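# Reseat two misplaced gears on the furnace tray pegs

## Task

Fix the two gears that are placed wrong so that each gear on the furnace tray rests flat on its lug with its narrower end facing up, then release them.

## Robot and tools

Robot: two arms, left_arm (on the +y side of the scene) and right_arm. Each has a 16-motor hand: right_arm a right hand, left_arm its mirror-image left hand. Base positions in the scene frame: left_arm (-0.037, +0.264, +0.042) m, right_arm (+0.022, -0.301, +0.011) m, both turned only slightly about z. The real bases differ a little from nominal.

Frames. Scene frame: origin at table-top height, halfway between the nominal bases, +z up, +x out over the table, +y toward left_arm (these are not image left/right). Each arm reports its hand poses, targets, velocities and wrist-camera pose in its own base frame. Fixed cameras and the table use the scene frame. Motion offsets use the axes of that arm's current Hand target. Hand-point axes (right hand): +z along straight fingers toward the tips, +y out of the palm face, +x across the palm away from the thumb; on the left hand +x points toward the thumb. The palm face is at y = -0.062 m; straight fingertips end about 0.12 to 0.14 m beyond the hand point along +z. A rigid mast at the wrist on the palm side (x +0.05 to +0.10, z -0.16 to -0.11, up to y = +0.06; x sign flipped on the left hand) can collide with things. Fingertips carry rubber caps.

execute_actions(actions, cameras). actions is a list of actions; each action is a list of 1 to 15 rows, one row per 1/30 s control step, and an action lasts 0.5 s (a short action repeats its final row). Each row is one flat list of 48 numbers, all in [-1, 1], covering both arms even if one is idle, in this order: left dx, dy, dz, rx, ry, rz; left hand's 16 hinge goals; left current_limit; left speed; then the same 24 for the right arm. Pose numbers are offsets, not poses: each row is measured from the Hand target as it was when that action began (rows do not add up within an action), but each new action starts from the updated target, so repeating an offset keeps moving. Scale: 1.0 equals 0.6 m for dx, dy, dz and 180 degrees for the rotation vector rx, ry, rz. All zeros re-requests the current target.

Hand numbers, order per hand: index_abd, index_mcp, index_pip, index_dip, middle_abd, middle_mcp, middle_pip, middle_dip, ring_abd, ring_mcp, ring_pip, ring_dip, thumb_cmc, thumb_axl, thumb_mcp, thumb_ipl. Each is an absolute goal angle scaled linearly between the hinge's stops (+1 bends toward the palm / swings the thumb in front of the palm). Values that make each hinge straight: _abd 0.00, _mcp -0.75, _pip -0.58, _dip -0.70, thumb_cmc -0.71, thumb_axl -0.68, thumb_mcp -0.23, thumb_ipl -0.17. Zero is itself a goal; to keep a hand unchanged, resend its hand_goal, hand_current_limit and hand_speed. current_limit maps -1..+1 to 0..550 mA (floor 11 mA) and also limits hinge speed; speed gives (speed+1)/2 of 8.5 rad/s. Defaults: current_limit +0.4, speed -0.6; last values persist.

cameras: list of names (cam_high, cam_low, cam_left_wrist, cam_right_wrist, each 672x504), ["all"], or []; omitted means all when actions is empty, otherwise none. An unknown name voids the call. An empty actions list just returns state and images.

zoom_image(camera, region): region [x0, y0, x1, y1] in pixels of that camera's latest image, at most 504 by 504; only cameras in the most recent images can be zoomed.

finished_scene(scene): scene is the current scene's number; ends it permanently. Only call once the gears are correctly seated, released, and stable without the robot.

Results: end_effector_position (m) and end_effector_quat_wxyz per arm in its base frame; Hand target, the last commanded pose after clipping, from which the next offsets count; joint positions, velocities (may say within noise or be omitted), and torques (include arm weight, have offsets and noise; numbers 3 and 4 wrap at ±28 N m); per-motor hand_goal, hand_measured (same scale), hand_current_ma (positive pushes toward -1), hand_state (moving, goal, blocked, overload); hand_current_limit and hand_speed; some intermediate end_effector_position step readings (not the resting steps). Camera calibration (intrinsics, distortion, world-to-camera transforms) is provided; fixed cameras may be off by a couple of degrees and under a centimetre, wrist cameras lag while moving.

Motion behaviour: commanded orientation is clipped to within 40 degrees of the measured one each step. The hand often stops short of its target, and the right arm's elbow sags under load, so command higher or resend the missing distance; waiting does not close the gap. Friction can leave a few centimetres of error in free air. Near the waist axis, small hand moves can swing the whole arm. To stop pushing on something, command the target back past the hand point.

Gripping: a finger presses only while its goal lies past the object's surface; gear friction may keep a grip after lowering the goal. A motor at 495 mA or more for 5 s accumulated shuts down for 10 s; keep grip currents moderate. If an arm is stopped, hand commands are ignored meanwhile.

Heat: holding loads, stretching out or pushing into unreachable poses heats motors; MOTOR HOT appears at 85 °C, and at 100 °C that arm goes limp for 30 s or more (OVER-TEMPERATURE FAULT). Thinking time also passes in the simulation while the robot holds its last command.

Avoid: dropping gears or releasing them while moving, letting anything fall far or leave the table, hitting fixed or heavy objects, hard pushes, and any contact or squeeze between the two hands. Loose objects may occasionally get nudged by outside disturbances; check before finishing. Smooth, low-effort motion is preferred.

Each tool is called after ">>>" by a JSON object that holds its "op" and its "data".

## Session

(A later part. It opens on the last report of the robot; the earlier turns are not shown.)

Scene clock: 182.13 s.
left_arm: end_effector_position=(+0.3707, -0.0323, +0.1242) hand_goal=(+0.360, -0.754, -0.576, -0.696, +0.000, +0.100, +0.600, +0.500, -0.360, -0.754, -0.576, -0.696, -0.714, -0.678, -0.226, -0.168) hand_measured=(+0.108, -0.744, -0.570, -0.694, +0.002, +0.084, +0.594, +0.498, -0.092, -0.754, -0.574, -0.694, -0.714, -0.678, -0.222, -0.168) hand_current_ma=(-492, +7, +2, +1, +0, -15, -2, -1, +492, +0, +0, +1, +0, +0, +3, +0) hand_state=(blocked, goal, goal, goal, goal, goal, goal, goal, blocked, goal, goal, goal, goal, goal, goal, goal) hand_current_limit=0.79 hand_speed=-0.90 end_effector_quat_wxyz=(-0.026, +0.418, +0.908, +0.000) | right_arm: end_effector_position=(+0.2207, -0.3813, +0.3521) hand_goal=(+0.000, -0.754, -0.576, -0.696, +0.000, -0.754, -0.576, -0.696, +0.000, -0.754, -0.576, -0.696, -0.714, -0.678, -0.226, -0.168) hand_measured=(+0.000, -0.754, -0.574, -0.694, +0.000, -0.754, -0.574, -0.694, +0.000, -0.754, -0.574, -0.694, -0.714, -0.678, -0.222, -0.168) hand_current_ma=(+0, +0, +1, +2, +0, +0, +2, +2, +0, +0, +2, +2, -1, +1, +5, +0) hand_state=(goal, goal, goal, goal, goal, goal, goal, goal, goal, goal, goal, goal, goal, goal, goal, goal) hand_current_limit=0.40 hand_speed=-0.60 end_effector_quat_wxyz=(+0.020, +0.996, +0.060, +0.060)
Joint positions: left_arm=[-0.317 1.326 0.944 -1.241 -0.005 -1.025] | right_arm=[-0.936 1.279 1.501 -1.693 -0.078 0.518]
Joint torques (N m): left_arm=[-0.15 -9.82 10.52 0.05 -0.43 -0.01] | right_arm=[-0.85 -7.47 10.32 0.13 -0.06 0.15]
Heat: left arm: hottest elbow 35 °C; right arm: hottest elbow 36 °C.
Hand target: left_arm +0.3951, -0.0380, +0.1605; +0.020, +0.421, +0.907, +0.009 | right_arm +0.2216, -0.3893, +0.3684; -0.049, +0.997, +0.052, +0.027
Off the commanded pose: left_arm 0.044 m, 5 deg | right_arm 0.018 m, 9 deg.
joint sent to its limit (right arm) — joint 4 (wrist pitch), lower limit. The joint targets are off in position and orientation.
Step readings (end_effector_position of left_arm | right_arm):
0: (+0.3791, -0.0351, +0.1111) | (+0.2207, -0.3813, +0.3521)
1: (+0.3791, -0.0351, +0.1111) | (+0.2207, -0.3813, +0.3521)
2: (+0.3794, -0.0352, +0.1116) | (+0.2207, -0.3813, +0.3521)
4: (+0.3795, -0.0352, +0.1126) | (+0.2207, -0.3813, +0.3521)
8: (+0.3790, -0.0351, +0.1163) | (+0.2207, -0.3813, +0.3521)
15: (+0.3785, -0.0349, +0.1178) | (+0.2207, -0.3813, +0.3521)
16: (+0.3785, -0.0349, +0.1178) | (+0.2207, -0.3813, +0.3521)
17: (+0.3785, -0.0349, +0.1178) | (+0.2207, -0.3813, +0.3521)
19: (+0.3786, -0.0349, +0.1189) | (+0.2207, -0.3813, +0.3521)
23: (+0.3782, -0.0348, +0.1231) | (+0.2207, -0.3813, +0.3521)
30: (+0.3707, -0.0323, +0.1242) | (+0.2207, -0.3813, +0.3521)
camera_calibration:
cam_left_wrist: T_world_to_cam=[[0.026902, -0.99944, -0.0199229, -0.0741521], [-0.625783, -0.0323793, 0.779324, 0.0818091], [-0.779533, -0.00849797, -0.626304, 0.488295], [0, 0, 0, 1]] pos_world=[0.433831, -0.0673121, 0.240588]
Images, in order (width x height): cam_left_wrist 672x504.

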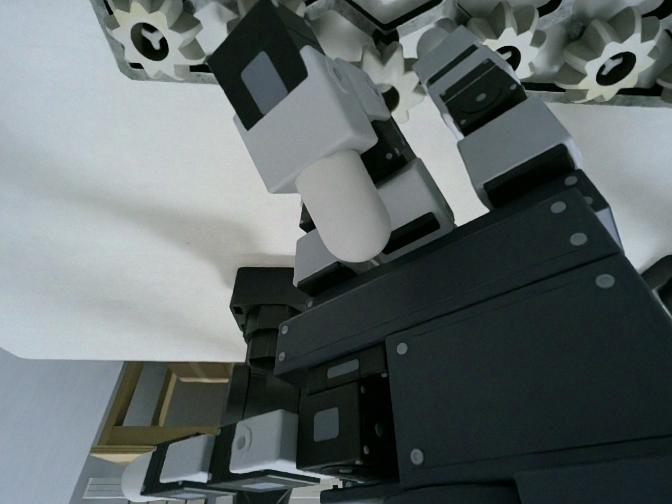

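>>> {"op": "execute_actions", "data": {"actions": [[[0,0,-0.015,0,0,0,0.36,-0.754,-0.576,-0.696,0,0.1,0.6,0.5,-0.36,-0.754,-0.576,-0.696,-0.714,-0.678,-0.226,-0.168,0.79,-0.9,0,0,0,0,0,0,0,-0.754,-0.576,-0.696,0,-0.754,-0.576,-0.696,0,-0.754,-0.576,-0.696,-0.714,-0.678,-0.226,-0.168,0.4,-0.6]],[[0,0,-0.025,0,0,0,0.36,-0.754,-0.576,-0.696,0,0.1,0.6,0.5,-0.36,-0.754,-0.576,-0.696,-0.714,-0.678,-0.226,-0.168,0.79,-0.9,0,0,0,0,0,0,0,-0.754,-0.576,-0.696,0,-0.754,-0.576,-0.696,0,-0.754,-0.576,-0.696,-0.714,-0.678,-0.226,-0.168,0.4,-0.6]],[[0,0,-0.03,0,0,0,0.36,-0.754,-0.576,-0.696,0,0.1,0.6,0.5,-0.36,-0.754,-0.576,-0.696,-0.714,-0.678,-0.226,-0.168,0.79,-0.9,0,0,0,0,0,0,0,-0.754,-0.576,-0.696,0,-0.754,-0.576,-0.696,0,-0.754,-0.576,-0.696,-0.714,-0.678,-0.226,-0.168,0.4,-0.6]],[[0,0,-0.03,0,0,0,0.36,-0.754,-0.576,-0.696,0,0.1,0.6,0.5,-0.36,-0.754,-0.576,-0.696,-0.714,-0.678,-0.226,-0.168,0.79,-0.9,0,0,0,0,0,0,0,-0.754,-0.576,-0.696,0,-0.754,-0.576,-0.696,0,-0.754,-0.576,-0.696,-0.714,-0.678,-0.226,-0.168,0.4,-0.6]]], "cameras": ["cam_left_wrist","cam_high"]}}

>>> {"op": "zoom_image", "data": {"camera": "cam_left_wrist", "region": [300, 0, 500, 130]}}

>>> {"op": "zoom_image", "data": {"camera": "cam_high", "region": [290, 80, 410, 180]}}

Scene clock: 184.90 s.
left_arm: end_effector_position=(+0.3720, -0.0325, +0.1820) hand_goal=(+0.360, -0.754, -0.576, -0.696, +0.000, +0.100, +0.600, +0.500, -0.360, -0.754, -0.576, -0.696, -0.714, -0.678, -0.226, -0.168) hand_measured=(+0.108, -0.746, -0.572, -0.694, +0.002, +0.084, +0.594, +0.498, -0.092, -0.754, -0.576, -0.694, -0.714, -0.678, -0.222, -0.168) hand_current_ma=(-492, +6, +2, +1, +0, -15, -2, -1, +492, +0, +0, +0, +0, +0, +3, +0) hand_state=(blocked, goal, goal, goal, goal, goal, goal, goal, blocked, goal, goal, goal, goal, goal, goal, goal) hand_current_limit=0.79 hand_speed=-0.90 end_effector_quat_wxyz=(-0.026, +0.418, +0.908, +0.000) | right_arm: end_effector_position=(+0.2207, -0.3813, +0.3521) hand_goal=(+0.000, -0.754, -0.576, -0.696, +0.000, -0.754, -0.576, -0.696, +0.000, -0.754, -0.576, -0.696, -0.714, -0.678, -0.226, -0.168) hand_measured=(+0.000, -0.754, -0.574, -0.694, +0.000, -0.754, -0.574, -0.694, +0.000, -0.754, -0.574, -0.694, -0.714, -0.678, -0.222, -0.168) hand_current_ma=(+0, +0, +1, +2, +0, +0, +2, +2, +0, +0, +2, +2, -1, +1, +5, +0) hand_state=(goal, goal, goal, goal, goal, goal, goal, goal, goal, goal, goal, goal, goal, goal, goal, goal) hand_current_limit=0.40 hand_speed=-0.60 end_effector_quat_wxyz=(+0.020, +0.996, +0.060, +0.060)
Joint positions: left_arm=[-0.317 1.281 1.062 -1.403 -0.006 -1.025] | right_arm=[-0.936 1.279 1.501 -1.693 -0.078 0.518]
Joint torques (N m): left_arm=[-0.62 -9.41 11.36 -0.01 -0.42 -0.04] | right_arm=[-0.85 -7.53 10.32 0.14 -0.06 0.15]
Heat: left arm: hottest elbow 35 °C; right arm: hottest elbow 36 °C.
Hand target: left_arm +0.3926, -0.0380, +0.2205; +0.020, +0.421, +0.907, +0.009 | right_arm +0.2216, -0.3893, +0.3684; -0.049, +0.997, +0.052, +0.027
Off the commanded pose: left_arm 0.044 m, 5 deg | right_arm 0.018 m, 9 deg.
joint sent to its limit (right arm) — joint 4 (wrist pitch), lower limit. The joint targets are off in position and orientation.
Step readings (end_effector_position of left_arm | right_arm):
0: (+0.3707, -0.0323, +0.1242) | (+0.2207, -0.3813, +0.3521)
1: (+0.3707, -0.0323, +0.1242) | (+0.2207, -0.3813, +0.3521)
2: (+0.3707, -0.0323, +0.1242) | (+0.2207, -0.3813, +0.3521)
4: (+0.3705, -0.0323, +0.1247) | (+0.2207, -0.3813, +0.3521)
8: (+0.3686, -0.0317, +0.1278) | (+0.2207, -0.3813, +0.3521)
15: (+0.3698, -0.0321, +0.1315) | (+0.2207, -0.3813, +0.3521)
16: (+0.3698, -0.0321, +0.1315) | (+0.2207, -0.3813, +0.3521)
17: (+0.3700, -0.0321, +0.1321) | (+0.2207, -0.3813, +0.3521)
19: (+0.3691, -0.0318, +0.1337) | (+0.2207, -0.3813, +0.3521)
23: (+0.3690, -0.0318, +0.1412) | (+0.2207, -0.3813, +0.3521)
30: (+0.3712, -0.0325, +0.1472) | (+0.2207, -0.3813, +0.3521)
31: (+0.3712, -0.0325, +0.1472) | (+0.2207, -0.3813, +0.3521)
32: (+0.3705, -0.0323, +0.1471) | (+0.2207, -0.3813, +0.3521)
34: (+0.3702, -0.0322, +0.1499) | (+0.2207, -0.3813, +0.3521)
38: (+0.3698, -0.0318, +0.1582) | (+0.2207, -0.3813, +0.3521)
45: (+0.3723, -0.0326, +0.1648) | (+0.2207, -0.3813, +0.3521)
46: (+0.3719, -0.0325, +0.1648) | (+0.2207, -0.3813, +0.3521)
47: (+0.3721, -0.0325, +0.1654) | (+0.2207, -0.3813, +0.3521)
49: (+0.3708, -0.0324, +0.1674) | (+0.2207, -0.3813, +0.3521)
53: (+0.3705, -0.0320, +0.1759) | (+0.2207, -0.3813, +0.3521)
60: (+0.3727, -0.0327, +0.1821) | (+0.2207, -0.3813, +0.3521)
camera_calibration:
cam_left_wrist: T_world_to_cam=[[0.0268039, -0.999412, -0.0213908, -0.0728487], [-0.626176, -0.0334663, 0.778963, 0.0377107], [-0.779221, -0.00748484, -0.626705, 0.525481], [0, 0, 0, 1]] pos_world=[0.435032, -0.0676107, 0.298388]
Images, in order (width x height): cam_high 672x504, cam_left_wrist 672x504.

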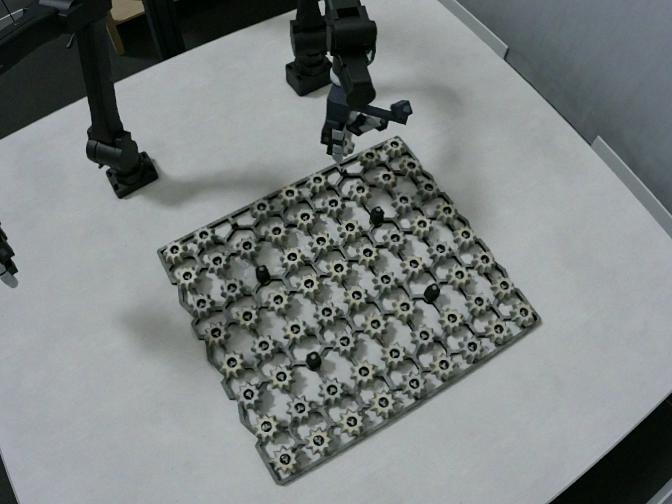

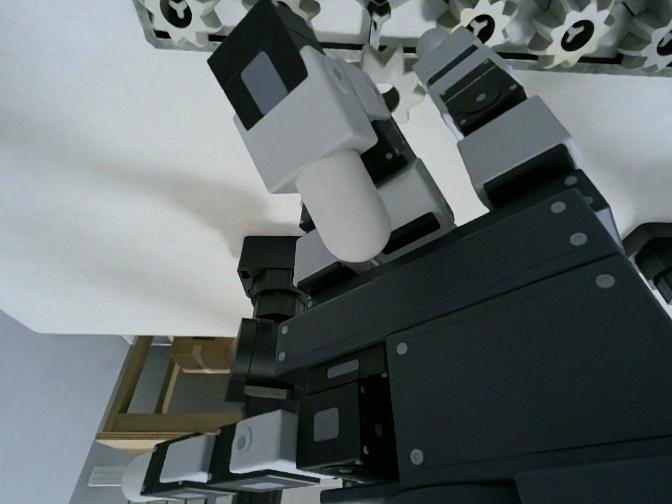

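Scaled by 2.520 from the camera's 672x504 image, which has a finer 960x720 frame.

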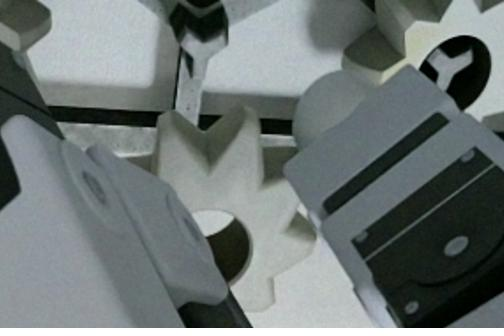

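Scaled by 4.200 from the camera's 672x504 image, which has a finer 960x720 frame.

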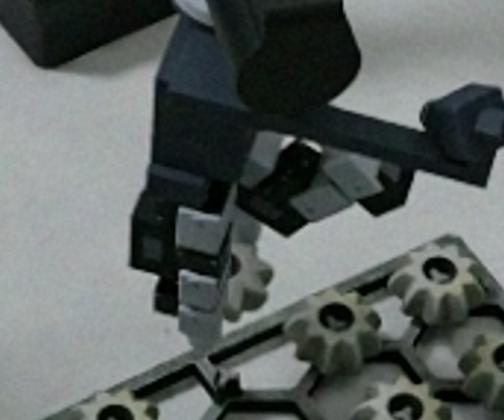

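>>> {"op": "execute_actions", "data": {"actions": [[[0.015,0.03,-0.01,0,0,0.003,0.36,-0.754,-0.576,-0.696,0,0.1,0.6,0.5,-0.36,-0.754,-0.576,-0.696,-0.714,-0.678,-0.226,-0.168,0.79,-0.9,0,0,0,0,0,0,0,-0.754,-0.576,-0.696,0,-0.754,-0.576,-0.696,0,-0.754,-0.576,-0.696,-0.714,-0.678,-0.226,-0.168,0.4,-0.6]],[[0.0315,0.0587,-0.01,0,0,0.0056,0.36,-0.754,-0.576,-0.696,0,0.1,0.6,0.5,-0.36,-0.754,-0.576,-0.696,-0.714,-0.678,-0.226,-0.168,0.79,-0.9,0,0,0,0,0,0,0,-0.754,-0.576,-0.696,0,-0.754,-0.576,-0.696,0,-0.754,-0.576,-0.696,-0.714,-0.678,-0.226,-0.168,0.4,-0.6]],[[0.0315,0.0587,-0.01,0,0,0.0056,0.36,-0.754,-0.576,-0.696,0,0.1,0.6,0.5,-0.36,-0.754,-0.576,-0.696,-0.714,-0.678,-0.226,-0.168,0.79,-0.9,0,0,0,0,0,0,0,-0.754,-0.576,-0.696,0,-0.754,-0.576,-0.696,0,-0.754,-0.576,-0.696,-0.714,-0.678,-0.226,-0.168,0.4,-0.6]],[[0.032,0.058,0,0,0,0.0056,0.36,-0.754,-0.576,-0.696,0,0.1,0.6,0.5,-0.36,-0.754,-0.576,-0.696,-0.714,-0.678,-0.226,-0.168,0.79,-0.9,0,0,0,0,0,0,0,-0.754,-0.576,-0.696,0,-0.754,-0.576,-0.696,0,-0.754,-0.576,-0.696,-0.714,-0.678,-0.226,-0.168,0.4,-0.6]]], "cameras": ["cam_left_wrist","cam_high"]}}

>>> {"op": "zoom_image", "data": {"camera": "cam_left_wrist", "region": [300, 0, 500, 130]}}

Scene clock: 188.53 s.
left_arm: end_effector_position=(+0.4238, +0.0897, +0.2040) hand_goal=(+0.360, -0.754, -0.576, -0.696, +0.000, +0.100, +0.600, +0.500, -0.360, -0.754, -0.576, -0.696, -0.714, -0.678, -0.226, -0.168) hand_measured=(+0.108, -0.746, -0.572, -0.696, +0.002, +0.084, +0.596, +0.498, -0.092, -0.754, -0.576, -0.696, -0.714, -0.678, -0.222, -0.168) hand_current_ma=(-492, +6, +1, +0, +0, -15, -2, -1, +492, +0, +0, +0, +0, +0, +3, +0) hand_state=(blocked, goal, goal, goal, goal, goal, goal, goal, blocked, goal, goal, goal, goal, goal, goal, goal) hand_current_limit=0.79 hand_speed=-0.90 end_effector_quat_wxyz=(-0.015, +0.443, +0.896, -0.011) | right_arm: end_effector_position=(+0.2207, -0.3813, +0.3521) hand_goal=(+0.000, -0.754, -0.576, -0.696, +0.000, -0.754, -0.576, -0.696, +0.000, -0.754, -0.576, -0.696, -0.714, -0.678, -0.226, -0.168) hand_measured=(+0.000, -0.754, -0.574, -0.694, +0.000, -0.754, -0.574, -0.694, +0.000, -0.754, -0.574, -0.694, -0.714, -0.678, -0.222, -0.168) hand_current_ma=(+0, +0, +1, +2, +0, +0, +2, +2, +0, +0, +2, +2, -1, +1, +5, +0) hand_state=(goal, goal, goal, goal, goal, goal, goal, goal, goal, goal, goal, goal, goal, goal, goal, goal) hand_current_limit=0.40 hand_speed=-0.60 end_effector_quat_wxyz=(+0.020, +0.996, +0.060, +0.060)
Joint positions: left_arm=[0.057 1.344 1.184 -1.448 0.004 -0.596] | right_arm=[-0.936 1.279 1.501 -1.693 -0.078 0.518]
Joint torques (N m): left_arm=[-0.56 -9 11.74 0.09 -0.21 0.04] | right_arm=[-0.85 -7.59 10.33 0.12 -0.05 0.15]
Heat: left arm: hottest elbow 35 °C; right arm: hottest elbow 36 °C.
Hand target: left_arm +0.4463, +0.0907, +0.2408; +0.019, +0.449, +0.893, +0.010 | right_arm +0.2216, -0.3893, +0.3684; -0.049, +0.997, +0.052, +0.027
Off the commanded pose: left_arm 0.043 m, 5 deg | right_arm 0.018 m, 9 deg.
joint sent to its limit (right arm) — joint 4 (wrist pitch), lower limit. The joint targets are off in position and orientation.
Step readings (end_effector_position of left_arm | right_arm):
0: (+0.3720, -0.0325, +0.1820) | (+0.2207, -0.3813, +0.3521)
1: (+0.3720, -0.0325, +0.1820) | (+0.2207, -0.3813, +0.3521)
2: (+0.3719, -0.0325, +0.1820) | (+0.2207, -0.3813, +0.3521)
4: (+0.3727, -0.0307, +0.1820) | (+0.2207, -0.3813, +0.3521)
8: (+0.3751, -0.0210, +0.1852) | (+0.2207, -0.3813, +0.3521)
15: (+0.3785, -0.0140, +0.1876) | (+0.2207, -0.3813, +0.3521)
16: (+0.3786, -0.0140, +0.1876) | (+0.2207, -0.3813, +0.3521)
17: (+0.3794, -0.0151, +0.1876) | (+0.2207, -0.3813, +0.3521)
19: (+0.3816, -0.0105, +0.1885) | (+0.2207, -0.3813, +0.3521)
23: (+0.3871, +0.0131, +0.1938) | (+0.2207, -0.3813, +0.3521)
30: (+0.3919, +0.0248, +0.1980) | (+0.2207, -0.3813, +0.3521)
31: (+0.3928, +0.0234, +0.1978) | (+0.2207, -0.3813, +0.3521)
32: (+0.3933, +0.0223, +0.1983) | (+0.2207, -0.3813, +0.3521)
34: (+0.3954, +0.0248, +0.1990) | (+0.2207, -0.3813, +0.3521)
38: (+0.4023, +0.0467, +0.2037) | (+0.2207, -0.3813, +0.3521)
45: (+0.4073, +0.0599, +0.2059) | (+0.2207, -0.3813, +0.3521)
46: (+0.4077, +0.0583, +0.2050) | (+0.2207, -0.3813, +0.3521)
47: (+0.4086, +0.0576, +0.2048) | (+0.2207, -0.3813, +0.3521)
49: (+0.4125, +0.0592, +0.2042) | (+0.2207, -0.3813, +0.3521)
53: (+0.4188, +0.0800, +0.2039) | (+0.2207, -0.3813, +0.3521)
60: (+0.4217, +0.0943, +0.2038) | (+0.2207, -0.3813, +0.3521)
camera_calibration:
cam_left_wrist: T_world_to_cam=[[-0.0275009, -0.999576, 0.00953839, 0.0650166], [-0.633424, 0.0248073, 0.773407, 0.056033], [-0.773316, 0.0152276, -0.633838, 0.577411], [0, 0, 0, 1]] pos_world=[0.483802, 0.0548065, 0.322029]
Images, in order (width x height): cam_high 672x504, cam_left_wrist 672x504.

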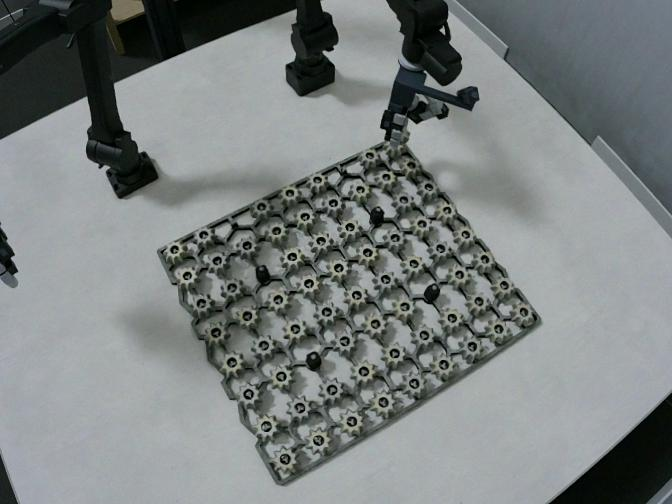

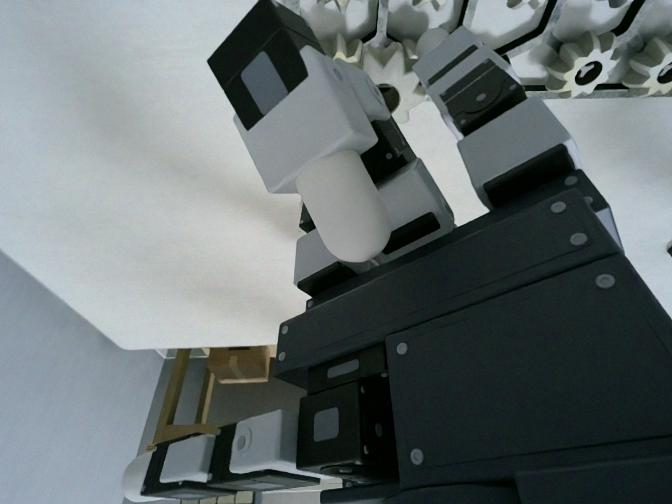

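Scaled by 2.520 from the camera's 672x504 image, which has a finer 960x720 frame.

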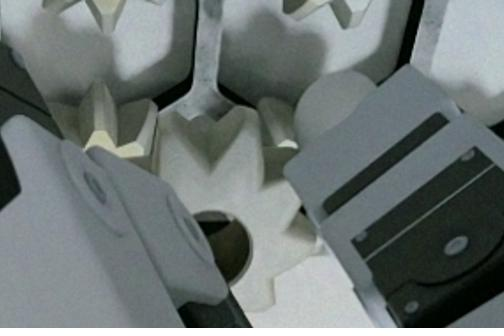

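>>> {"op": "execute_actions", "data": {"actions": [[[0.0367,0.0667,0,0,0,0.0061,0.36,-0.754,-0.576,-0.696,0,0.1,0.6,0.5,-0.36,-0.754,-0.576,-0.696,-0.714,-0.678,-0.226,-0.168,0.79,-0.9,0,0,0,0,0,0,0,-0.754,-0.576,-0.696,0,-0.754,-0.576,-0.696,0,-0.754,-0.576,-0.696,-0.714,-0.678,-0.226,-0.168,0.4,-0.6]],[[0.038,0.066,0,0,0,0.0061,0.36,-0.754,-0.576,-0.696,0,0.1,0.6,0.5,-0.36,-0.754,-0.576,-0.696,-0.714,-0.678,-0.226,-0.168,0.79,-0.9,0,0,0,0,0,0,0,-0.754,-0.576,-0.696,0,-0.754,-0.576,-0.696,0,-0.754,-0.576,-0.696,-0.714,-0.678,-0.226,-0.168,0.4,-0.6]],[[0.0393,0.0652,0,0,0,0.0061,0.36,-0.754,-0.576,-0.696,0,0.1,0.6,0.5,-0.36,-0.754,-0.576,-0.696,-0.714,-0.678,-0.226,-0.168,0.79,-0.9,0,0,0,0,0,0,0,-0.754,-0.576,-0.696,0,-0.754,-0.576,-0.696,0,-0.754,-0.576,-0.696,-0.714,-0.678,-0.226,-0.168,0.4,-0.6]],[[0.0405,0.0644,0,0,0,0.0061,0.36,-0.754,-0.576,-0.696,0,0.1,0.6,0.5,-0.36,-0.754,-0.576,-0.696,-0.714,-0.678,-0.226,-0.168,0.79,-0.9,0,0,0,0,0,0,0,-0.754,-0.576,-0.696,0,-0.754,-0.576,-0.696,0,-0.754,-0.576,-0.696,-0.714,-0.678,-0.226,-0.168,0.4,-0.6]],[[0.0418,0.0636,0,0,0,0.0061,0.36,-0.754,-0.576,-0.696,0,0.1,0.6,0.5,-0.36,-0.754,-0.576,-0.696,-0.714,-0.678,-0.226,-0.168,0.79,-0.9,0,0,0,0,0,0,0,-0.754,-0.576,-0.696,0,-0.754,-0.576,-0.696,0,-0.754,-0.576,-0.696,-0.714,-0.678,-0.226,-0.168,0.4,-0.6]],[[0.03,0.04,0,0,0,0.004,0.36,-0.754,-0.576,-0.696,0,0.1,0.6,0.5,-0.36,-0.754,-0.576,-0.696,-0.714,-0.678,-0.226,-0.168,0.79,-0.9,0,0,0,0,0,0,0,-0.754,-0.576,-0.696,0,-0.754,-0.576,-0.696,0,-0.754,-0.576,-0.696,-0.714,-0.678,-0.226,-0.168,0.4,-0.6]]], "cameras": ["cam_left_wrist","cam_high","cam_low"]}}

>>> {"op": "zoom_image", "data": {"camera": "cam_left_wrist", "region": [300, 0, 500, 130]}}

>>> {"op": "zoom_image", "data": {"camera": "cam_high", "region": [400, 40, 580, 190]}}

Scene clock: 192.73 s.
left_arm: end_effector_position=(+0.5352, +0.3168, +0.1991) hand_goal=(+0.360, -0.754, -0.576, -0.696, +0.000, +0.100, +0.600, +0.500, -0.360, -0.754, -0.576, -0.696, -0.714, -0.678, -0.226, -0.168) hand_measured=(+0.108, -0.746, -0.574, -0.696, +0.002, +0.084, +0.596, +0.498, -0.094, -0.754, -0.578, -0.696, -0.714, -0.678, -0.222, -0.168) hand_current_ma=(-492, +5, +1, +0, +0, -15, -2, -1, +492, +0, +0, +0, +0, +0, +3, +0) hand_state=(blocked, goal, goal, goal, goal, goal, goal, goal, blocked, goal, goal, goal, goal, goal, goal, goal) hand_current_limit=0.79 hand_speed=-0.90 end_effector_quat_wxyz=(-0.004, +0.491, +0.871, -0.028) | right_arm: end_effector_position=(+0.2207, -0.3813, +0.3521) hand_goal=(+0.000, -0.754, -0.576, -0.696, +0.000, -0.754, -0.576, -0.696, +0.000, -0.754, -0.576, -0.696, -0.714, -0.678, -0.226, -0.168) hand_measured=(+0.000, -0.754, -0.574, -0.694, +0.000, -0.754, -0.574, -0.694, +0.000, -0.754, -0.574, -0.694, -0.714, -0.678, -0.222, -0.168) hand_current_ma=(+0, +0, +1, +2, +0, +0, +2, +2, +0, +0, +2, +2, -1, +1, +5, +0) hand_state=(goal, goal, goal, goal, goal, goal, goal, goal, goal, goal, goal, goal, goal, goal, goal, goal) hand_current_limit=0.40 hand_speed=-0.60 end_effector_quat_wxyz=(+0.020, +0.996, +0.060, +0.060)
Joint positions: left_arm=[0.499 1.789 1.699 -1.532 0.023 -0.045] | right_arm=[-0.936 1.279 1.501 -1.693 -0.078 0.518]
Joint torques (N m): left_arm=[0.03 -16.56 11.92 0.06 -0.15 0.05] | right_arm=[-0.91 -7.59 10.35 0.1 -0.05 0.15]
Heat: left arm: hottest elbow 36 °C; right arm: hottest elbow 37 °C.
Hand target: left_arm +0.5524, +0.3262, +0.2454; +0.019, +0.497, +0.867, +0.011 | right_arm +0.2216, -0.3893, +0.3684; -0.049, +0.997, +0.052, +0.027
Off the commanded pose: left_arm 0.050 m, 5 deg | right_arm 0.018 m, 9 deg.
joint sent to its limit (right arm) — joint 4 (wrist pitch), lower limit. The joint targets are off in position and orientation.
Step readings (end_effector_position of left_arm | right_arm):
0: (+0.4238, +0.0897, +0.2040) | (+0.2207, -0.3813, +0.3521)
1: (+0.4239, +0.0896, +0.2040) | (+0.2207, -0.3813, +0.3521)
2: (+0.4245, +0.0898, +0.2039) | (+0.2207, -0.3813, +0.3521)
4: (+0.4293, +0.0949, +0.2045) | (+0.2207, -0.3813, +0.3521)
8: (+0.4379, +0.1186, +0.2047) | (+0.2207, -0.3813, +0.3521)
15: (+0.4399, +0.1353, +0.2026) | (+0.2207, -0.3813, +0.3521)
16: (+0.4403, +0.1338, +0.2021) | (+0.2207, -0.3813, +0.3521)
17: (+0.4418, +0.1329, +0.2018) | (+0.2207, -0.3813, +0.3521)
19: (+0.4479, +0.1352, +0.2027) | (+0.2207, -0.3813, +0.3521)
23: (+0.4588, +0.1554, +0.2055) | (+0.2207, -0.3813, +0.3521)
30: (+0.4592, +0.1753, +0.2015) | (+0.2207, -0.3813, +0.3521)
31: (+0.4595, +0.1746, +0.2013) | (+0.2207, -0.3813, +0.3521)
32: (+0.4615, +0.1734, +0.2014) | (+0.2207, -0.3813, +0.3521)
34: (+0.4685, +0.1747, +0.2030) | (+0.2207, -0.3813, +0.3521)
38: (+0.4803, +0.1939, +0.2048) | (+0.2207, -0.3813, +0.3521)
45: (+0.4788, +0.2159, +0.2004) | (+0.2207, -0.3813, +0.3521)
46: (+0.4794, +0.2150, +0.2010) | (+0.2207, -0.3813, +0.3521)
47: (+0.4809, +0.2143, +0.2012) | (+0.2207, -0.3813, +0.3521)
49: (+0.4883, +0.2158, +0.2019) | (+0.2207, -0.3813, +0.3521)
53: (+0.5024, +0.2330, +0.2043) | (+0.2207, -0.3813, +0.3521)
60: (+0.4988, +0.2558, +0.1995) | (+0.2207, -0.3813, +0.3521)
61: (+0.4992, +0.2556, +0.1992) | (+0.2207, -0.3813, +0.3521)
62: (+0.5001, +0.2552, +0.1992) | (+0.2207, -0.3813, +0.3521)
64: (+0.5078, +0.2571, +0.2014) | (+0.2207, -0.3813, +0.3521)
68: (+0.5234, +0.2733, +0.2036) | (+0.2207, -0.3813, +0.3521)
75: (+0.5199, +0.2949, +0.1984) | (+0.2207, -0.3813, +0.3521)
76: (+0.5195, +0.2952, +0.1980) | (+0.2207, -0.3813, +0.3521)
77: (+0.5196, +0.2959, +0.1983) | (+0.2207, -0.3813, +0.3521)
79: (+0.5243, +0.2971, +0.1984) | (+0.2207, -0.3813, +0.3521)
83: (+0.5370, +0.3049, +0.2020) | (+0.2207, -0.3813, +0.3521)
90: (+0.5360, +0.3148, +0.1989) | (+0.2207, -0.3813, +0.3521)
camera_calibration:
cam_left_wrist: T_world_to_cam=[[-0.134811, -0.989566, 0.0508478, 0.341227], [-0.629799, 0.12519, 0.766603, 0.0923165], [-0.76497, 0.0713226, -0.640105, 0.636113], [0, 0, 0, 1]] pos_world=[0.59075, 0.28074, 0.319058]
Images, in order (width x height): cam_high 672x504, cam_low 672x504, cam_left_wrist 672x504.

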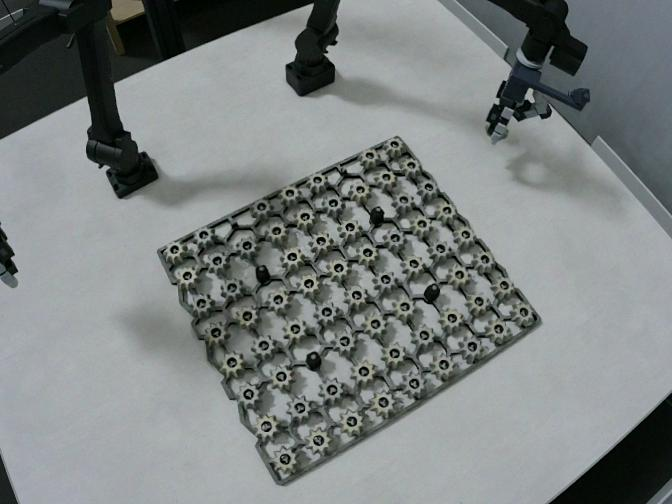

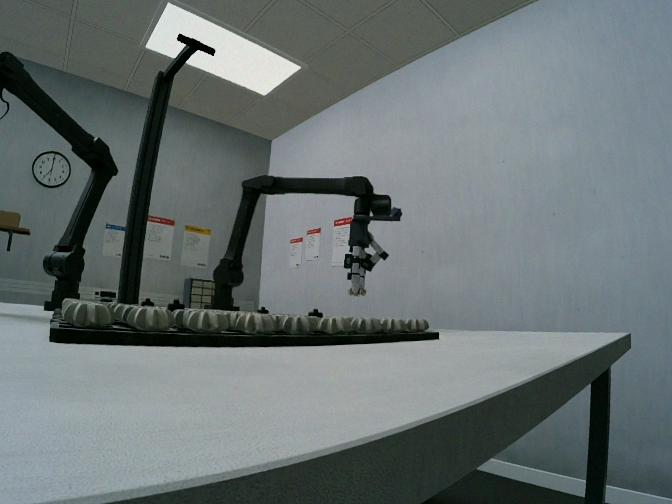

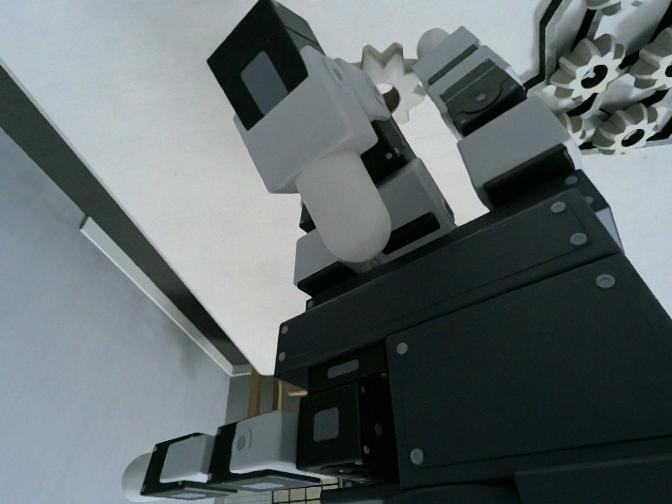

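Scaled by 2.520 from the camera's 672x504 image, which has a finer 960x720 frame.

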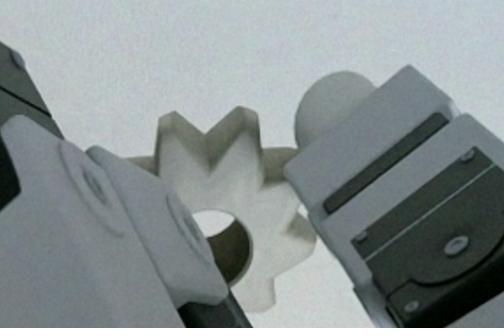

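Scaled by 2.800 from the camera's 672x504 image, which has a finer 960x720 frame.

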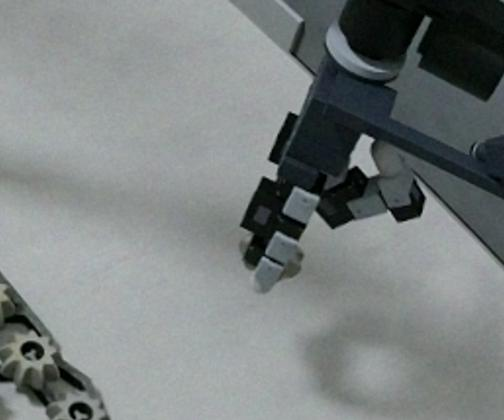

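>>> {"op": "execute_actions", "data": {"actions": [[[0,-0.04,-0.0224,-0.0557,0.009,0,0.36,-0.754,-0.576,-0.696,0,0.1,0.6,0.5,-0.36,-0.754,-0.576,-0.696,-0.714,-0.678,-0.226,-0.168,0.79,-0.93,0,0,0,0,0,0,0,-0.754,-0.576,-0.696,0,-0.754,-0.576,-0.696,0,-0.754,-0.576,-0.696,-0.714,-0.678,-0.226,-0.168,0.4,-0.6]],[[0,-0.04,-0.0224,-0.0667,0,0,0.36,-0.754,-0.576,-0.696,0,0.1,0.6,0.5,-0.36,-0.754,-0.576,-0.696,-0.714,-0.678,-0.226,-0.168,0.79,-0.93,0,0,0,0,0,0,0,-0.754,-0.576,-0.696,0,-0.754,-0.576,-0.696,0,-0.754,-0.576,-0.696,-0.714,-0.678,-0.226,-0.168,0.4,-0.6]],[[0,-0.04,-0.0224,-0.0667,0,0,0.36,-0.754,-0.576,-0.696,0,0.1,0.6,0.5,-0.36,-0.754,-0.576,-0.696,-0.714,-0.678,-0.226,-0.168,0.79,-0.93,0,0,0,0,0,0,0,-0.754,-0.576,-0.696,0,-0.754,-0.576,-0.696,0,-0.754,-0.576,-0.696,-0.714,-0.678,-0.226,-0.168,0.4,-0.6]]], "cameras": ["cam_left_wrist","cam_high","cam_low"]}}

>>> {"op": "zoom_image", "data": {"camera": "cam_low", "region": [290, 160, 440, 300]}}

>>> {"op": "zoom_image", "data": {"camera": "cam_high", "region": [400, 40, 580, 190]}}

Scene clock: 195.53 s.
left_arm: end_effector_position=(+0.4767, +0.2894, +0.2421) hand_goal=(+0.360, -0.754, -0.576, -0.696, +0.000, +0.100, +0.600, +0.500, -0.360, -0.754, -0.576, -0.696, -0.714, -0.678, -0.226, -0.168) hand_measured=(+0.354, -0.756, -0.578, -0.698, +0.002, +0.084, +0.598, +0.498, -0.354, -0.756, -0.578, -0.698, -0.716, -0.678, -0.222, -0.168) hand_current_ma=(-2, -1, -1, +0, +0, -15, -1, -1, +2, -1, -1, -1, -1, +0, +3, +0) hand_state=(goal, goal, goal, goal, goal, goal, goal, goal, goal, goal, goal, goal, goal, goal, goal, goal) hand_current_limit=0.79 hand_speed=-0.93 end_effector_quat_wxyz=(+0.136, +0.472, +0.836, +0.243) | right_arm: end_effector_position=(+0.2207, -0.3813, +0.3521) hand_goal=(+0.000, -0.754, -0.576, -0.696, +0.000, -0.754, -0.576, -0.696, +0.000, -0.754, -0.576, -0.696, -0.714, -0.678, -0.226, -0.168) hand_measured=(+0.000, -0.754, -0.574, -0.694, +0.000, -0.754, -0.574, -0.694, +0.000, -0.754, -0.574, -0.694, -0.714, -0.678, -0.222, -0.168) hand_current_ma=(+0, +0, +1, +2, +0, +0, +2, +2, +0, +0, +2, +2, -1, +1, +5, +0) hand_state=(goal, goal, goal, goal, goal, goal, goal, goal, goal, goal, goal, goal, goal, goal, goal, goal) hand_current_limit=0.40 hand_speed=-0.60 end_effector_quat_wxyz=(+0.020, +0.996, +0.060, +0.060)
Joint positions: left_arm=[0.49 1.304 1.018 -0.721 -0.029 -0.045] | right_arm=[-0.936 1.279 1.501 -1.693 -0.078 0.518]
Joint torques (N m): left_arm=[-0.97 -10.34 8.09 2.28 -0.38 -0.03] | right_arm=[-0.85 -7.53 10.35 0.1 -0.06 0.15]
Heat: left arm: hottest elbow 36 °C; right arm: hottest elbow 37 °C.
Hand target: left_arm +0.4849, +0.2867, +0.2685; +0.151, +0.472, +0.825, +0.271 | right_arm +0.2216, -0.3893, +0.3684; -0.049, +0.997, +0.052, +0.027
Off the commanded pose: left_arm 0.028 m, 4 deg | right_arm 0.018 m, 9 deg.
joint sent to its limit (right arm) — joint 4 (wrist pitch), lower limit. The joint targets are off in position and orientation.
Step readings (end_effector_position of left_arm | right_arm):
0: (+0.5352, +0.3168, +0.1991) | (+0.2207, -0.3813, +0.3521)
1: (+0.5355, +0.3170, +0.1993) | (+0.2207, -0.3813, +0.3521)
2: (+0.5361, +0.3176, +0.1997) | (+0.2207, -0.3813, +0.3521)
4: (+0.5360, +0.3190, +0.1989) | (+0.2207, -0.3813, +0.3521)
8: (+0.5237, +0.3133, +0.2042) | (+0.2207, -0.3813, +0.3521)
15: (+0.5210, +0.3128, +0.2235) | (+0.2207, -0.3813, +0.3521)
16: (+0.5218, +0.3132, +0.2243) | (+0.2207, -0.3813, +0.3521)
17: (+0.5219, +0.3135, +0.2233) | (+0.2207, -0.3813, +0.3521)
19: (+0.5170, +0.3112, +0.2197) | (+0.2207, -0.3813, +0.3521)
23: (+0.4956, +0.3005, +0.2130) | (+0.2207, -0.3813, +0.3521)
30: (+0.4979, +0.3024, +0.2434) | (+0.2207, -0.3813, +0.3521)
31: (+0.4982, +0.3025, +0.2462) | (+0.2207, -0.3813, +0.3521)
32: (+0.4987, +0.3031, +0.2485) | (+0.2207, -0.3813, +0.3521)
34: (+0.4940, +0.3002, +0.2482) | (+0.2207, -0.3813, +0.3521)
38: (+0.4745, +0.2886, +0.2377) | (+0.2207, -0.3813, +0.3521)
45: (+0.4759, +0.2890, +0.2425) | (+0.2207, -0.3813, +0.3521)
camera_calibration:
cam_left_wrist: T_world_to_cam=[[-0.0542795, -0.940462, -0.335538, 0.344987], [-0.930462, -0.0743021, 0.358776, 0.325771], [-0.362347, 0.33168, -0.87103, 0.409421], [0, 0, 0, 1]] pos_world=[0.470195, 0.212856, 0.355496]
Images, in order (width x height): cam_high 672x504, cam_low 672x504, cam_left_wrist 672x504.

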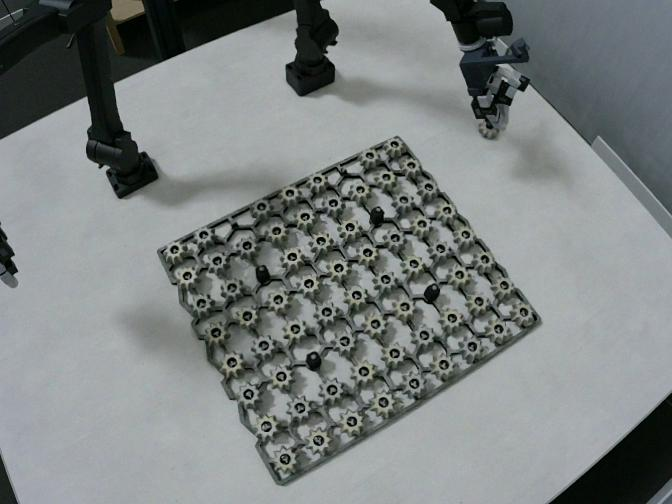

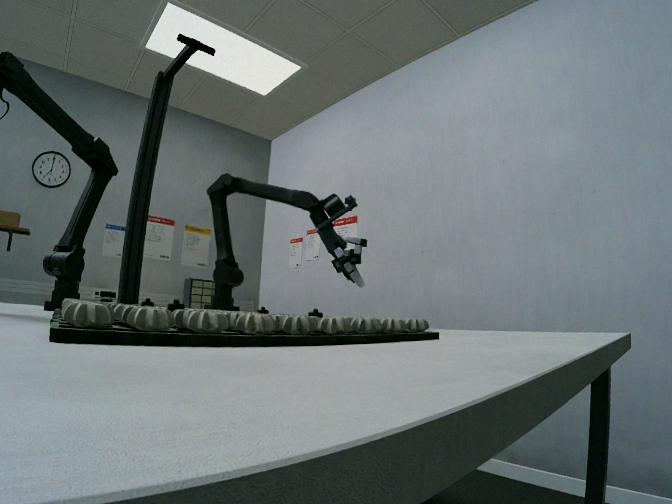

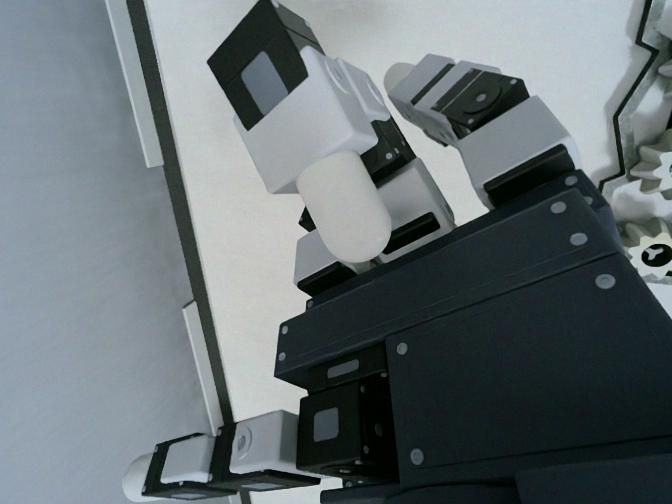

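Scaled by 3.360 from the camera's 672x504 image, which has a finer 960x720 frame.

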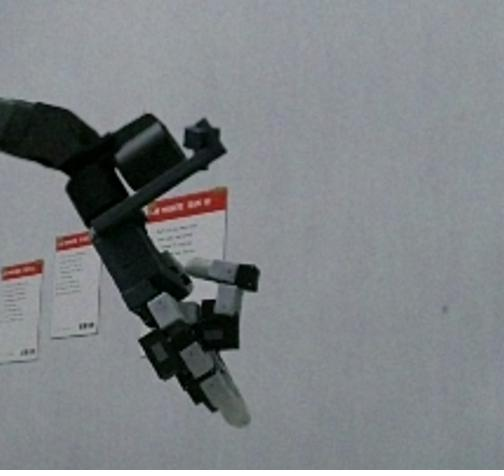

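Scaled by 2.800 from the camera's 672x504 image, which has a finer 960x720 frame.

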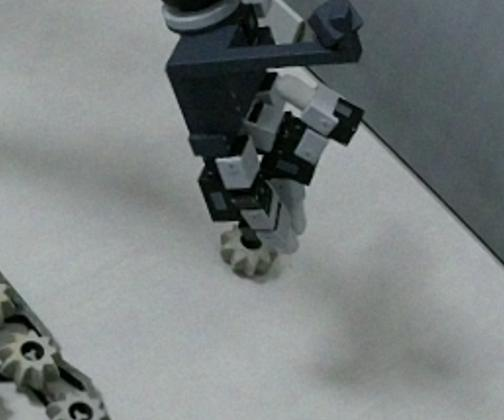

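>>> {"op": "execute_actions", "data": {"actions": [[[0,0,-0.05,0,0,0,-0.1,-0.754,-0.576,-0.696,0,0.1,0.6,0.5,0.1,-0.754,-0.576,-0.696,-0.714,-0.678,-0.226,-0.168,0.6,-0.5,0,0,0,0,0,0,0,-0.754,-0.576,-0.696,0,-0.754,-0.576,-0.696,0,-0.754,-0.576,-0.696,-0.714,-0.678,-0.226,-0.168,0.4,-0.6]]], "cameras": ["cam_left_wrist","cam_high"]}}

>>> {"op": "zoom_image", "data": {"camera": "cam_high", "region": [450, 90, 540, 165]}}

Scene clock: 196.60 s.
left_arm: end_effector_position=(+0.4635, +0.2811, +0.2720) hand_goal=(-0.100, -0.754, -0.576, -0.696, +0.000, +0.100, +0.600, +0.500, +0.100, -0.754, -0.576, -0.696, -0.714, -0.678, -0.226, -0.168) hand_measured=(-0.096, -0.756, -0.578, -0.698, +0.002, +0.084, +0.598, +0.498, +0.096, -0.756, -0.578, -0.698, -0.716, -0.678, -0.222, -0.168) hand_current_ma=(+1, -1, -1, +0, +0, -15, -1, -1, -1, -1, -1, -1, -1, +0, +3, +0) hand_state=(goal, goal, goal, goal, goal, goal, goal, goal, goal, goal, goal, goal, goal, goal, goal, goal) hand_current_limit=0.60 hand_speed=-0.50 end_effector_quat_wxyz=(+0.144, +0.470, +0.832, +0.256) | right_arm: end_effector_position=(+0.2207, -0.3813, +0.3521) hand_goal=(+0.000, -0.754, -0.576, -0.696, +0.000, -0.754, -0.576, -0.696, +0.000, -0.754, -0.576, -0.696, -0.714, -0.678, -0.226, -0.168) hand_measured=(+0.000, -0.754, -0.574, -0.694, +0.000, -0.754, -0.574, -0.694, +0.000, -0.754, -0.574, -0.694, -0.714, -0.678, -0.222, -0.168) hand_current_ma=(+0, +0, +1, +2, +0, +0, +2, +2, +0, +0, +2, +2, -1, +1, +5, +0) hand_state=(goal, goal, goal, goal, goal, goal, goal, goal, goal, goal, goal, goal, goal, goal, goal, goal) hand_current_limit=0.40 hand_speed=-0.60 end_effector_quat_wxyz=(+0.020, +0.996, +0.060, +0.060)
Joint positions: left_arm=[0.487 1.232 1.018 -0.761 -0.033 -0.045] | right_arm=[-0.936 1.279 1.501 -1.693 -0.078 0.518]
Joint torques (N m): left_arm=[-1.14 -8.88 9.06 1.1 -0.38 -0.05] | right_arm=[-0.97 -7.47 10.32 0.1 -0.06 0.15]
Heat: left arm: hottest elbow 36 °C; right arm: hottest elbow 37 °C.
Hand target: left_arm +0.4697, +0.2776, +0.2927; +0.151, +0.472, +0.825, +0.271 | right_arm +0.2216, -0.3893, +0.3684; -0.049, +0.997, +0.052, +0.027
Off the commanded pose: left_arm 0.022 m, 2 deg | right_arm 0.018 m, 9 deg.
joint sent to its limit (right arm) — joint 4 (wrist pitch), lower limit. The joint targets are off in position and orientation.
Step readings (end_effector_position of left_arm | right_arm):
0: (+0.4767, +0.2894, +0.2421) | (+0.2207, -0.3813, +0.3521)
1: (+0.4767, +0.2894, +0.2421) | (+0.2207, -0.3813, +0.3521)
2: (+0.4763, +0.2892, +0.2437) | (+0.2207, -0.3813, +0.3521)
4: (+0.4744, +0.2885, +0.2474) | (+0.2207, -0.3813, +0.3521)
8: (+0.4679, +0.2841, +0.2628) | (+0.2207, -0.3813, +0.3521)
15: (+0.4639, +0.2813, +0.2726) | (+0.2207, -0.3813, +0.3521)
camera_calibration:
cam_left_wrist: T_world_to_cam=[[-0.0461359, -0.934416, -0.353182, 0.345781], [-0.939984, -0.0790504, 0.331934, 0.315226], [-0.338084, 0.3473, -0.87469, 0.418766], [0, 0, 0, 1]] pos_world=[0.453839, 0.202585, 0.38378]
Images, in order (width x height): cam_high 672x504, cam_left_wrist 672x504.

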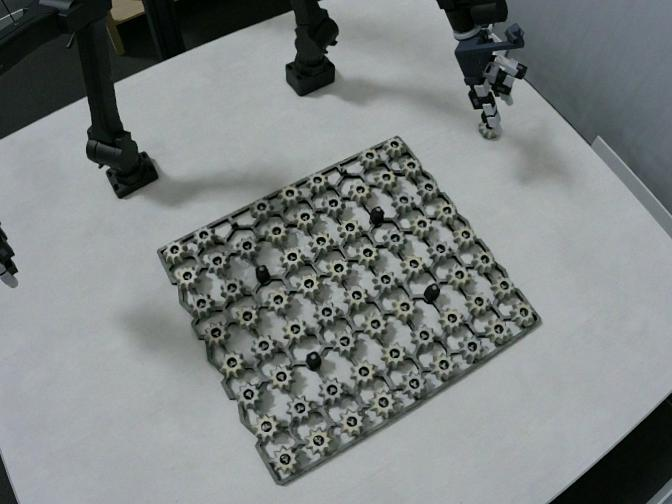

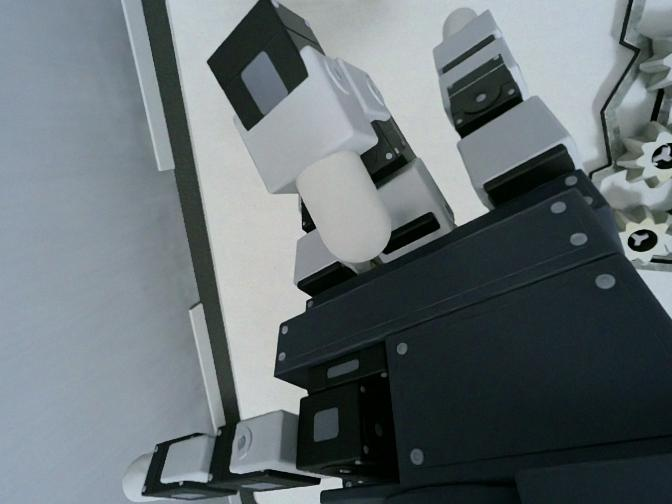

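Scaled by 5.600 from the camera's 672x504 image, which has a finer 960x720 frame.

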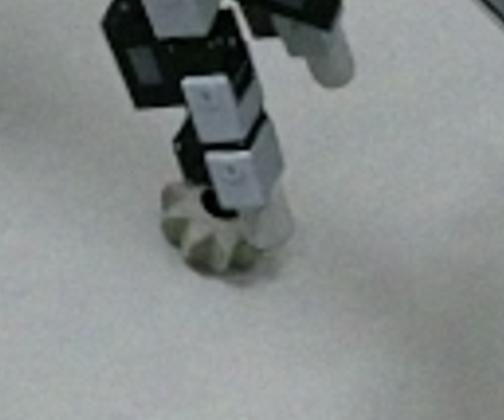

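>>> {"op": "execute_actions", "data": {"actions": [[[0,-0.028,-0.03,0.06,0,0,-0.1,-0.754,-0.576,-0.696,0,0.1,0.6,0.5,0.1,-0.754,-0.576,-0.696,-0.714,-0.678,-0.226,-0.168,0.6,-0.5,0,0,0,0,0,0,0,-0.754,-0.576,-0.696,0,-0.754,-0.576,-0.696,0,-0.754,-0.576,-0.696,-0.714,-0.678,-0.226,-0.168,0.4,-0.6]],[[0,-0.04,-0.02,0.06,0,0,-0.1,-0.754,-0.576,-0.696,0,0.1,0.6,0.5,0.1,-0.754,-0.576,-0.696,-0.714,-0.678,-0.226,-0.168,0.6,-0.5,0,0,0,0,0,0,0,-0.754,-0.576,-0.696,0,-0.754,-0.576,-0.696,0,-0.754,-0.576,-0.696,-0.714,-0.678,-0.226,-0.168,0.4,-0.6]],[[0,-0.05,-0.01,0.06,0,0,-0.1,-0.754,-0.576,-0.696,0,0.1,0.6,0.5,0.1,-0.754,-0.576,-0.696,-0.714,-0.678,-0.226,-0.168,0.6,-0.5,0,0,0,0,0,0,0,-0.754,-0.576,-0.696,0,-0.754,-0.576,-0.696,0,-0.754,-0.576,-0.696,-0.714,-0.678,-0.226,-0.168,0.4,-0.6]]], "cameras": ["cam_left_wrist","cam_high"]}}

>>> {"op": "zoom_image", "data": {"camera": "cam_high", "region": [450, 90, 540, 165]}}

Scene clock: 199.20 s.
left_arm: end_effector_position=(+0.3856, +0.2338, +0.2668) hand_goal=(-0.100, -0.754, -0.576, -0.696, +0.000, +0.100, +0.600, +0.500, +0.100, -0.754, -0.576, -0.696, -0.714, -0.678, -0.226, -0.168) hand_measured=(-0.096, -0.754, -0.578, -0.698, +0.002, +0.084, +0.598, +0.498, +0.096, -0.754, -0.578, -0.698, -0.716, -0.678, -0.222, -0.168) hand_current_ma=(+1, +0, -1, +0, +0, -15, -1, -1, -1, +0, +0, -1, -1, +0, +3, +0) hand_state=(goal, goal, goal, goal, goal, goal, goal, goal, goal, goal, goal, goal, goal, goal, goal, goal) hand_current_limit=0.60 hand_speed=-0.50 end_effector_quat_wxyz=(-0.001, +0.497, +0.868, +0.006) | right_arm: end_effector_position=(+0.2207, -0.3813, +0.3521) hand_goal=(+0.000, -0.754, -0.576, -0.696, +0.000, -0.754, -0.576, -0.696, +0.000, -0.754, -0.576, -0.696, -0.714, -0.678, -0.226, -0.168) hand_measured=(+0.000, -0.754, -0.574, -0.694, +0.000, -0.754, -0.574, -0.694, +0.000, -0.754, -0.574, -0.694, -0.714, -0.678, -0.222, -0.168) hand_current_ma=(+0, +0, +1, +2, +0, +0, +2, +2, +0, +0, +2, +2, -1, +1, +5, +0) hand_state=(goal, goal, goal, goal, goal, goal, goal, goal, goal, goal, goal, goal, goal, goal, goal, goal) hand_current_limit=0.40 hand_speed=-0.60 end_effector_quat_wxyz=(+0.020, +0.996, +0.060, +0.060)
Joint positions: left_arm=[0.484 1.29 1.291 -1.563 -0.008 -0.048] | right_arm=[-0.936 1.279 1.501 -1.693 -0.078 0.518]
Joint torques (N m): left_arm=[-1.32 -7.71 11.06 0.2 -0.15 -0.15] | right_arm=[-0.73 -7.53 10.36 0.09 -0.05 0.16]
Heat: left arm: hottest elbow 36 °C; right arm: hottest elbow 37 °C.
Hand target: left_arm +0.3995, +0.2361, +0.2961; +0.014, +0.496, +0.868, +0.030 | right_arm +0.2216, -0.3893, +0.3684; -0.049, +0.997, +0.052, +0.027
Off the commanded pose: left_arm 0.032 m, 3 deg | right_arm 0.018 m, 9 deg.
joint sent to its limit (right arm) — joint 4 (wrist pitch), lower limit. The joint targets are off in position and orientation.
Step readings (end_effector_position of left_arm | right_arm):
0: (+0.4635, +0.2811, +0.2720) | (+0.2207, -0.3813, +0.3521)
1: (+0.4631, +0.2809, +0.2714) | (+0.2207, -0.3813, +0.3521)
2: (+0.4607, +0.2796, +0.2687) | (+0.2207, -0.3813, +0.3521)
4: (+0.4505, +0.2742, +0.2592) | (+0.2207, -0.3813, +0.3521)
8: (+0.4350, +0.2657, +0.2473) | (+0.2207, -0.3813, +0.3521)
15: (+0.4344, +0.2644, +0.2591) | (+0.2207, -0.3813, +0.3521)
16: (+0.4346, +0.2645, +0.2608) | (+0.2207, -0.3813, +0.3521)
17: (+0.4326, +0.2631, +0.2604) | (+0.2207, -0.3813, +0.3521)
19: (+0.4239, +0.2580, +0.2594) | (+0.2207, -0.3813, +0.3521)
23: (+0.4133, +0.2519, +0.2654) | (+0.2207, -0.3813, +0.3521)
30: (+0.4117, +0.2507, +0.2698) | (+0.2207, -0.3813, +0.3521)
31: (+0.4110, +0.2504, +0.2685) | (+0.2207, -0.3813, +0.3521)
32: (+0.4087, +0.2489, +0.2667) | (+0.2207, -0.3813, +0.3521)
34: (+0.3996, +0.2432, +0.2629) | (+0.2207, -0.3813, +0.3521)
38: (+0.3893, +0.2364, +0.2653) | (+0.2207, -0.3813, +0.3521)
45: (+0.3861, +0.2341, +0.2686) | (+0.2207, -0.3813, +0.3521)
camera_calibration:
cam_left_wrist: T_world_to_cam=[[-0.148372, -0.988887, -0.00936874, 0.256635], [-0.657411, 0.0915515, 0.74795, -0.0198519], [-0.738781, 0.117134, -0.663689, 0.556428], [0, 0, 0, 1]] pos_world=[0.436105, 0.190424, 0.386548]
Images, in order (width x height): cam_high 672x504, cam_left_wrist 672x504.

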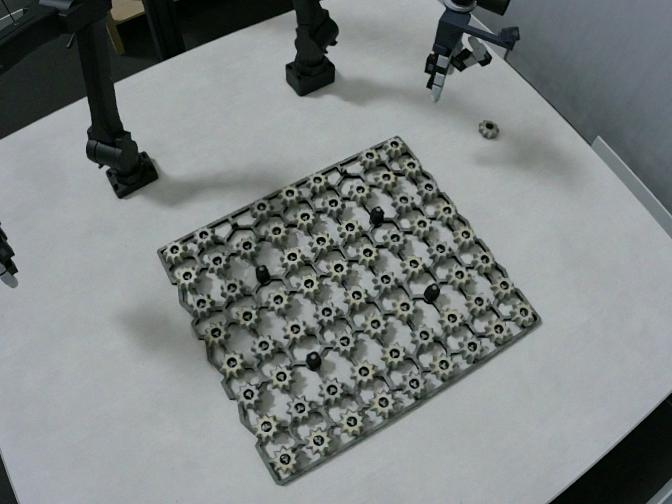

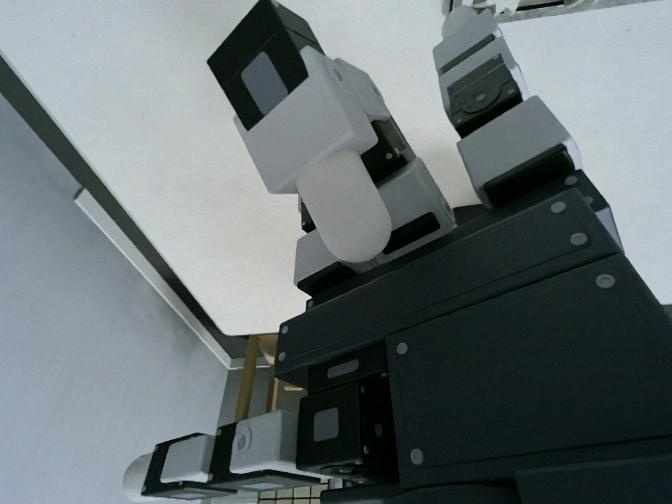

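Scaled by 5.600 from the camera's 672x504 image, which has a finer 960x720 frame.

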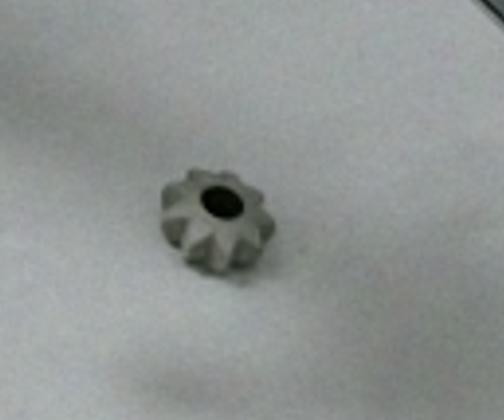

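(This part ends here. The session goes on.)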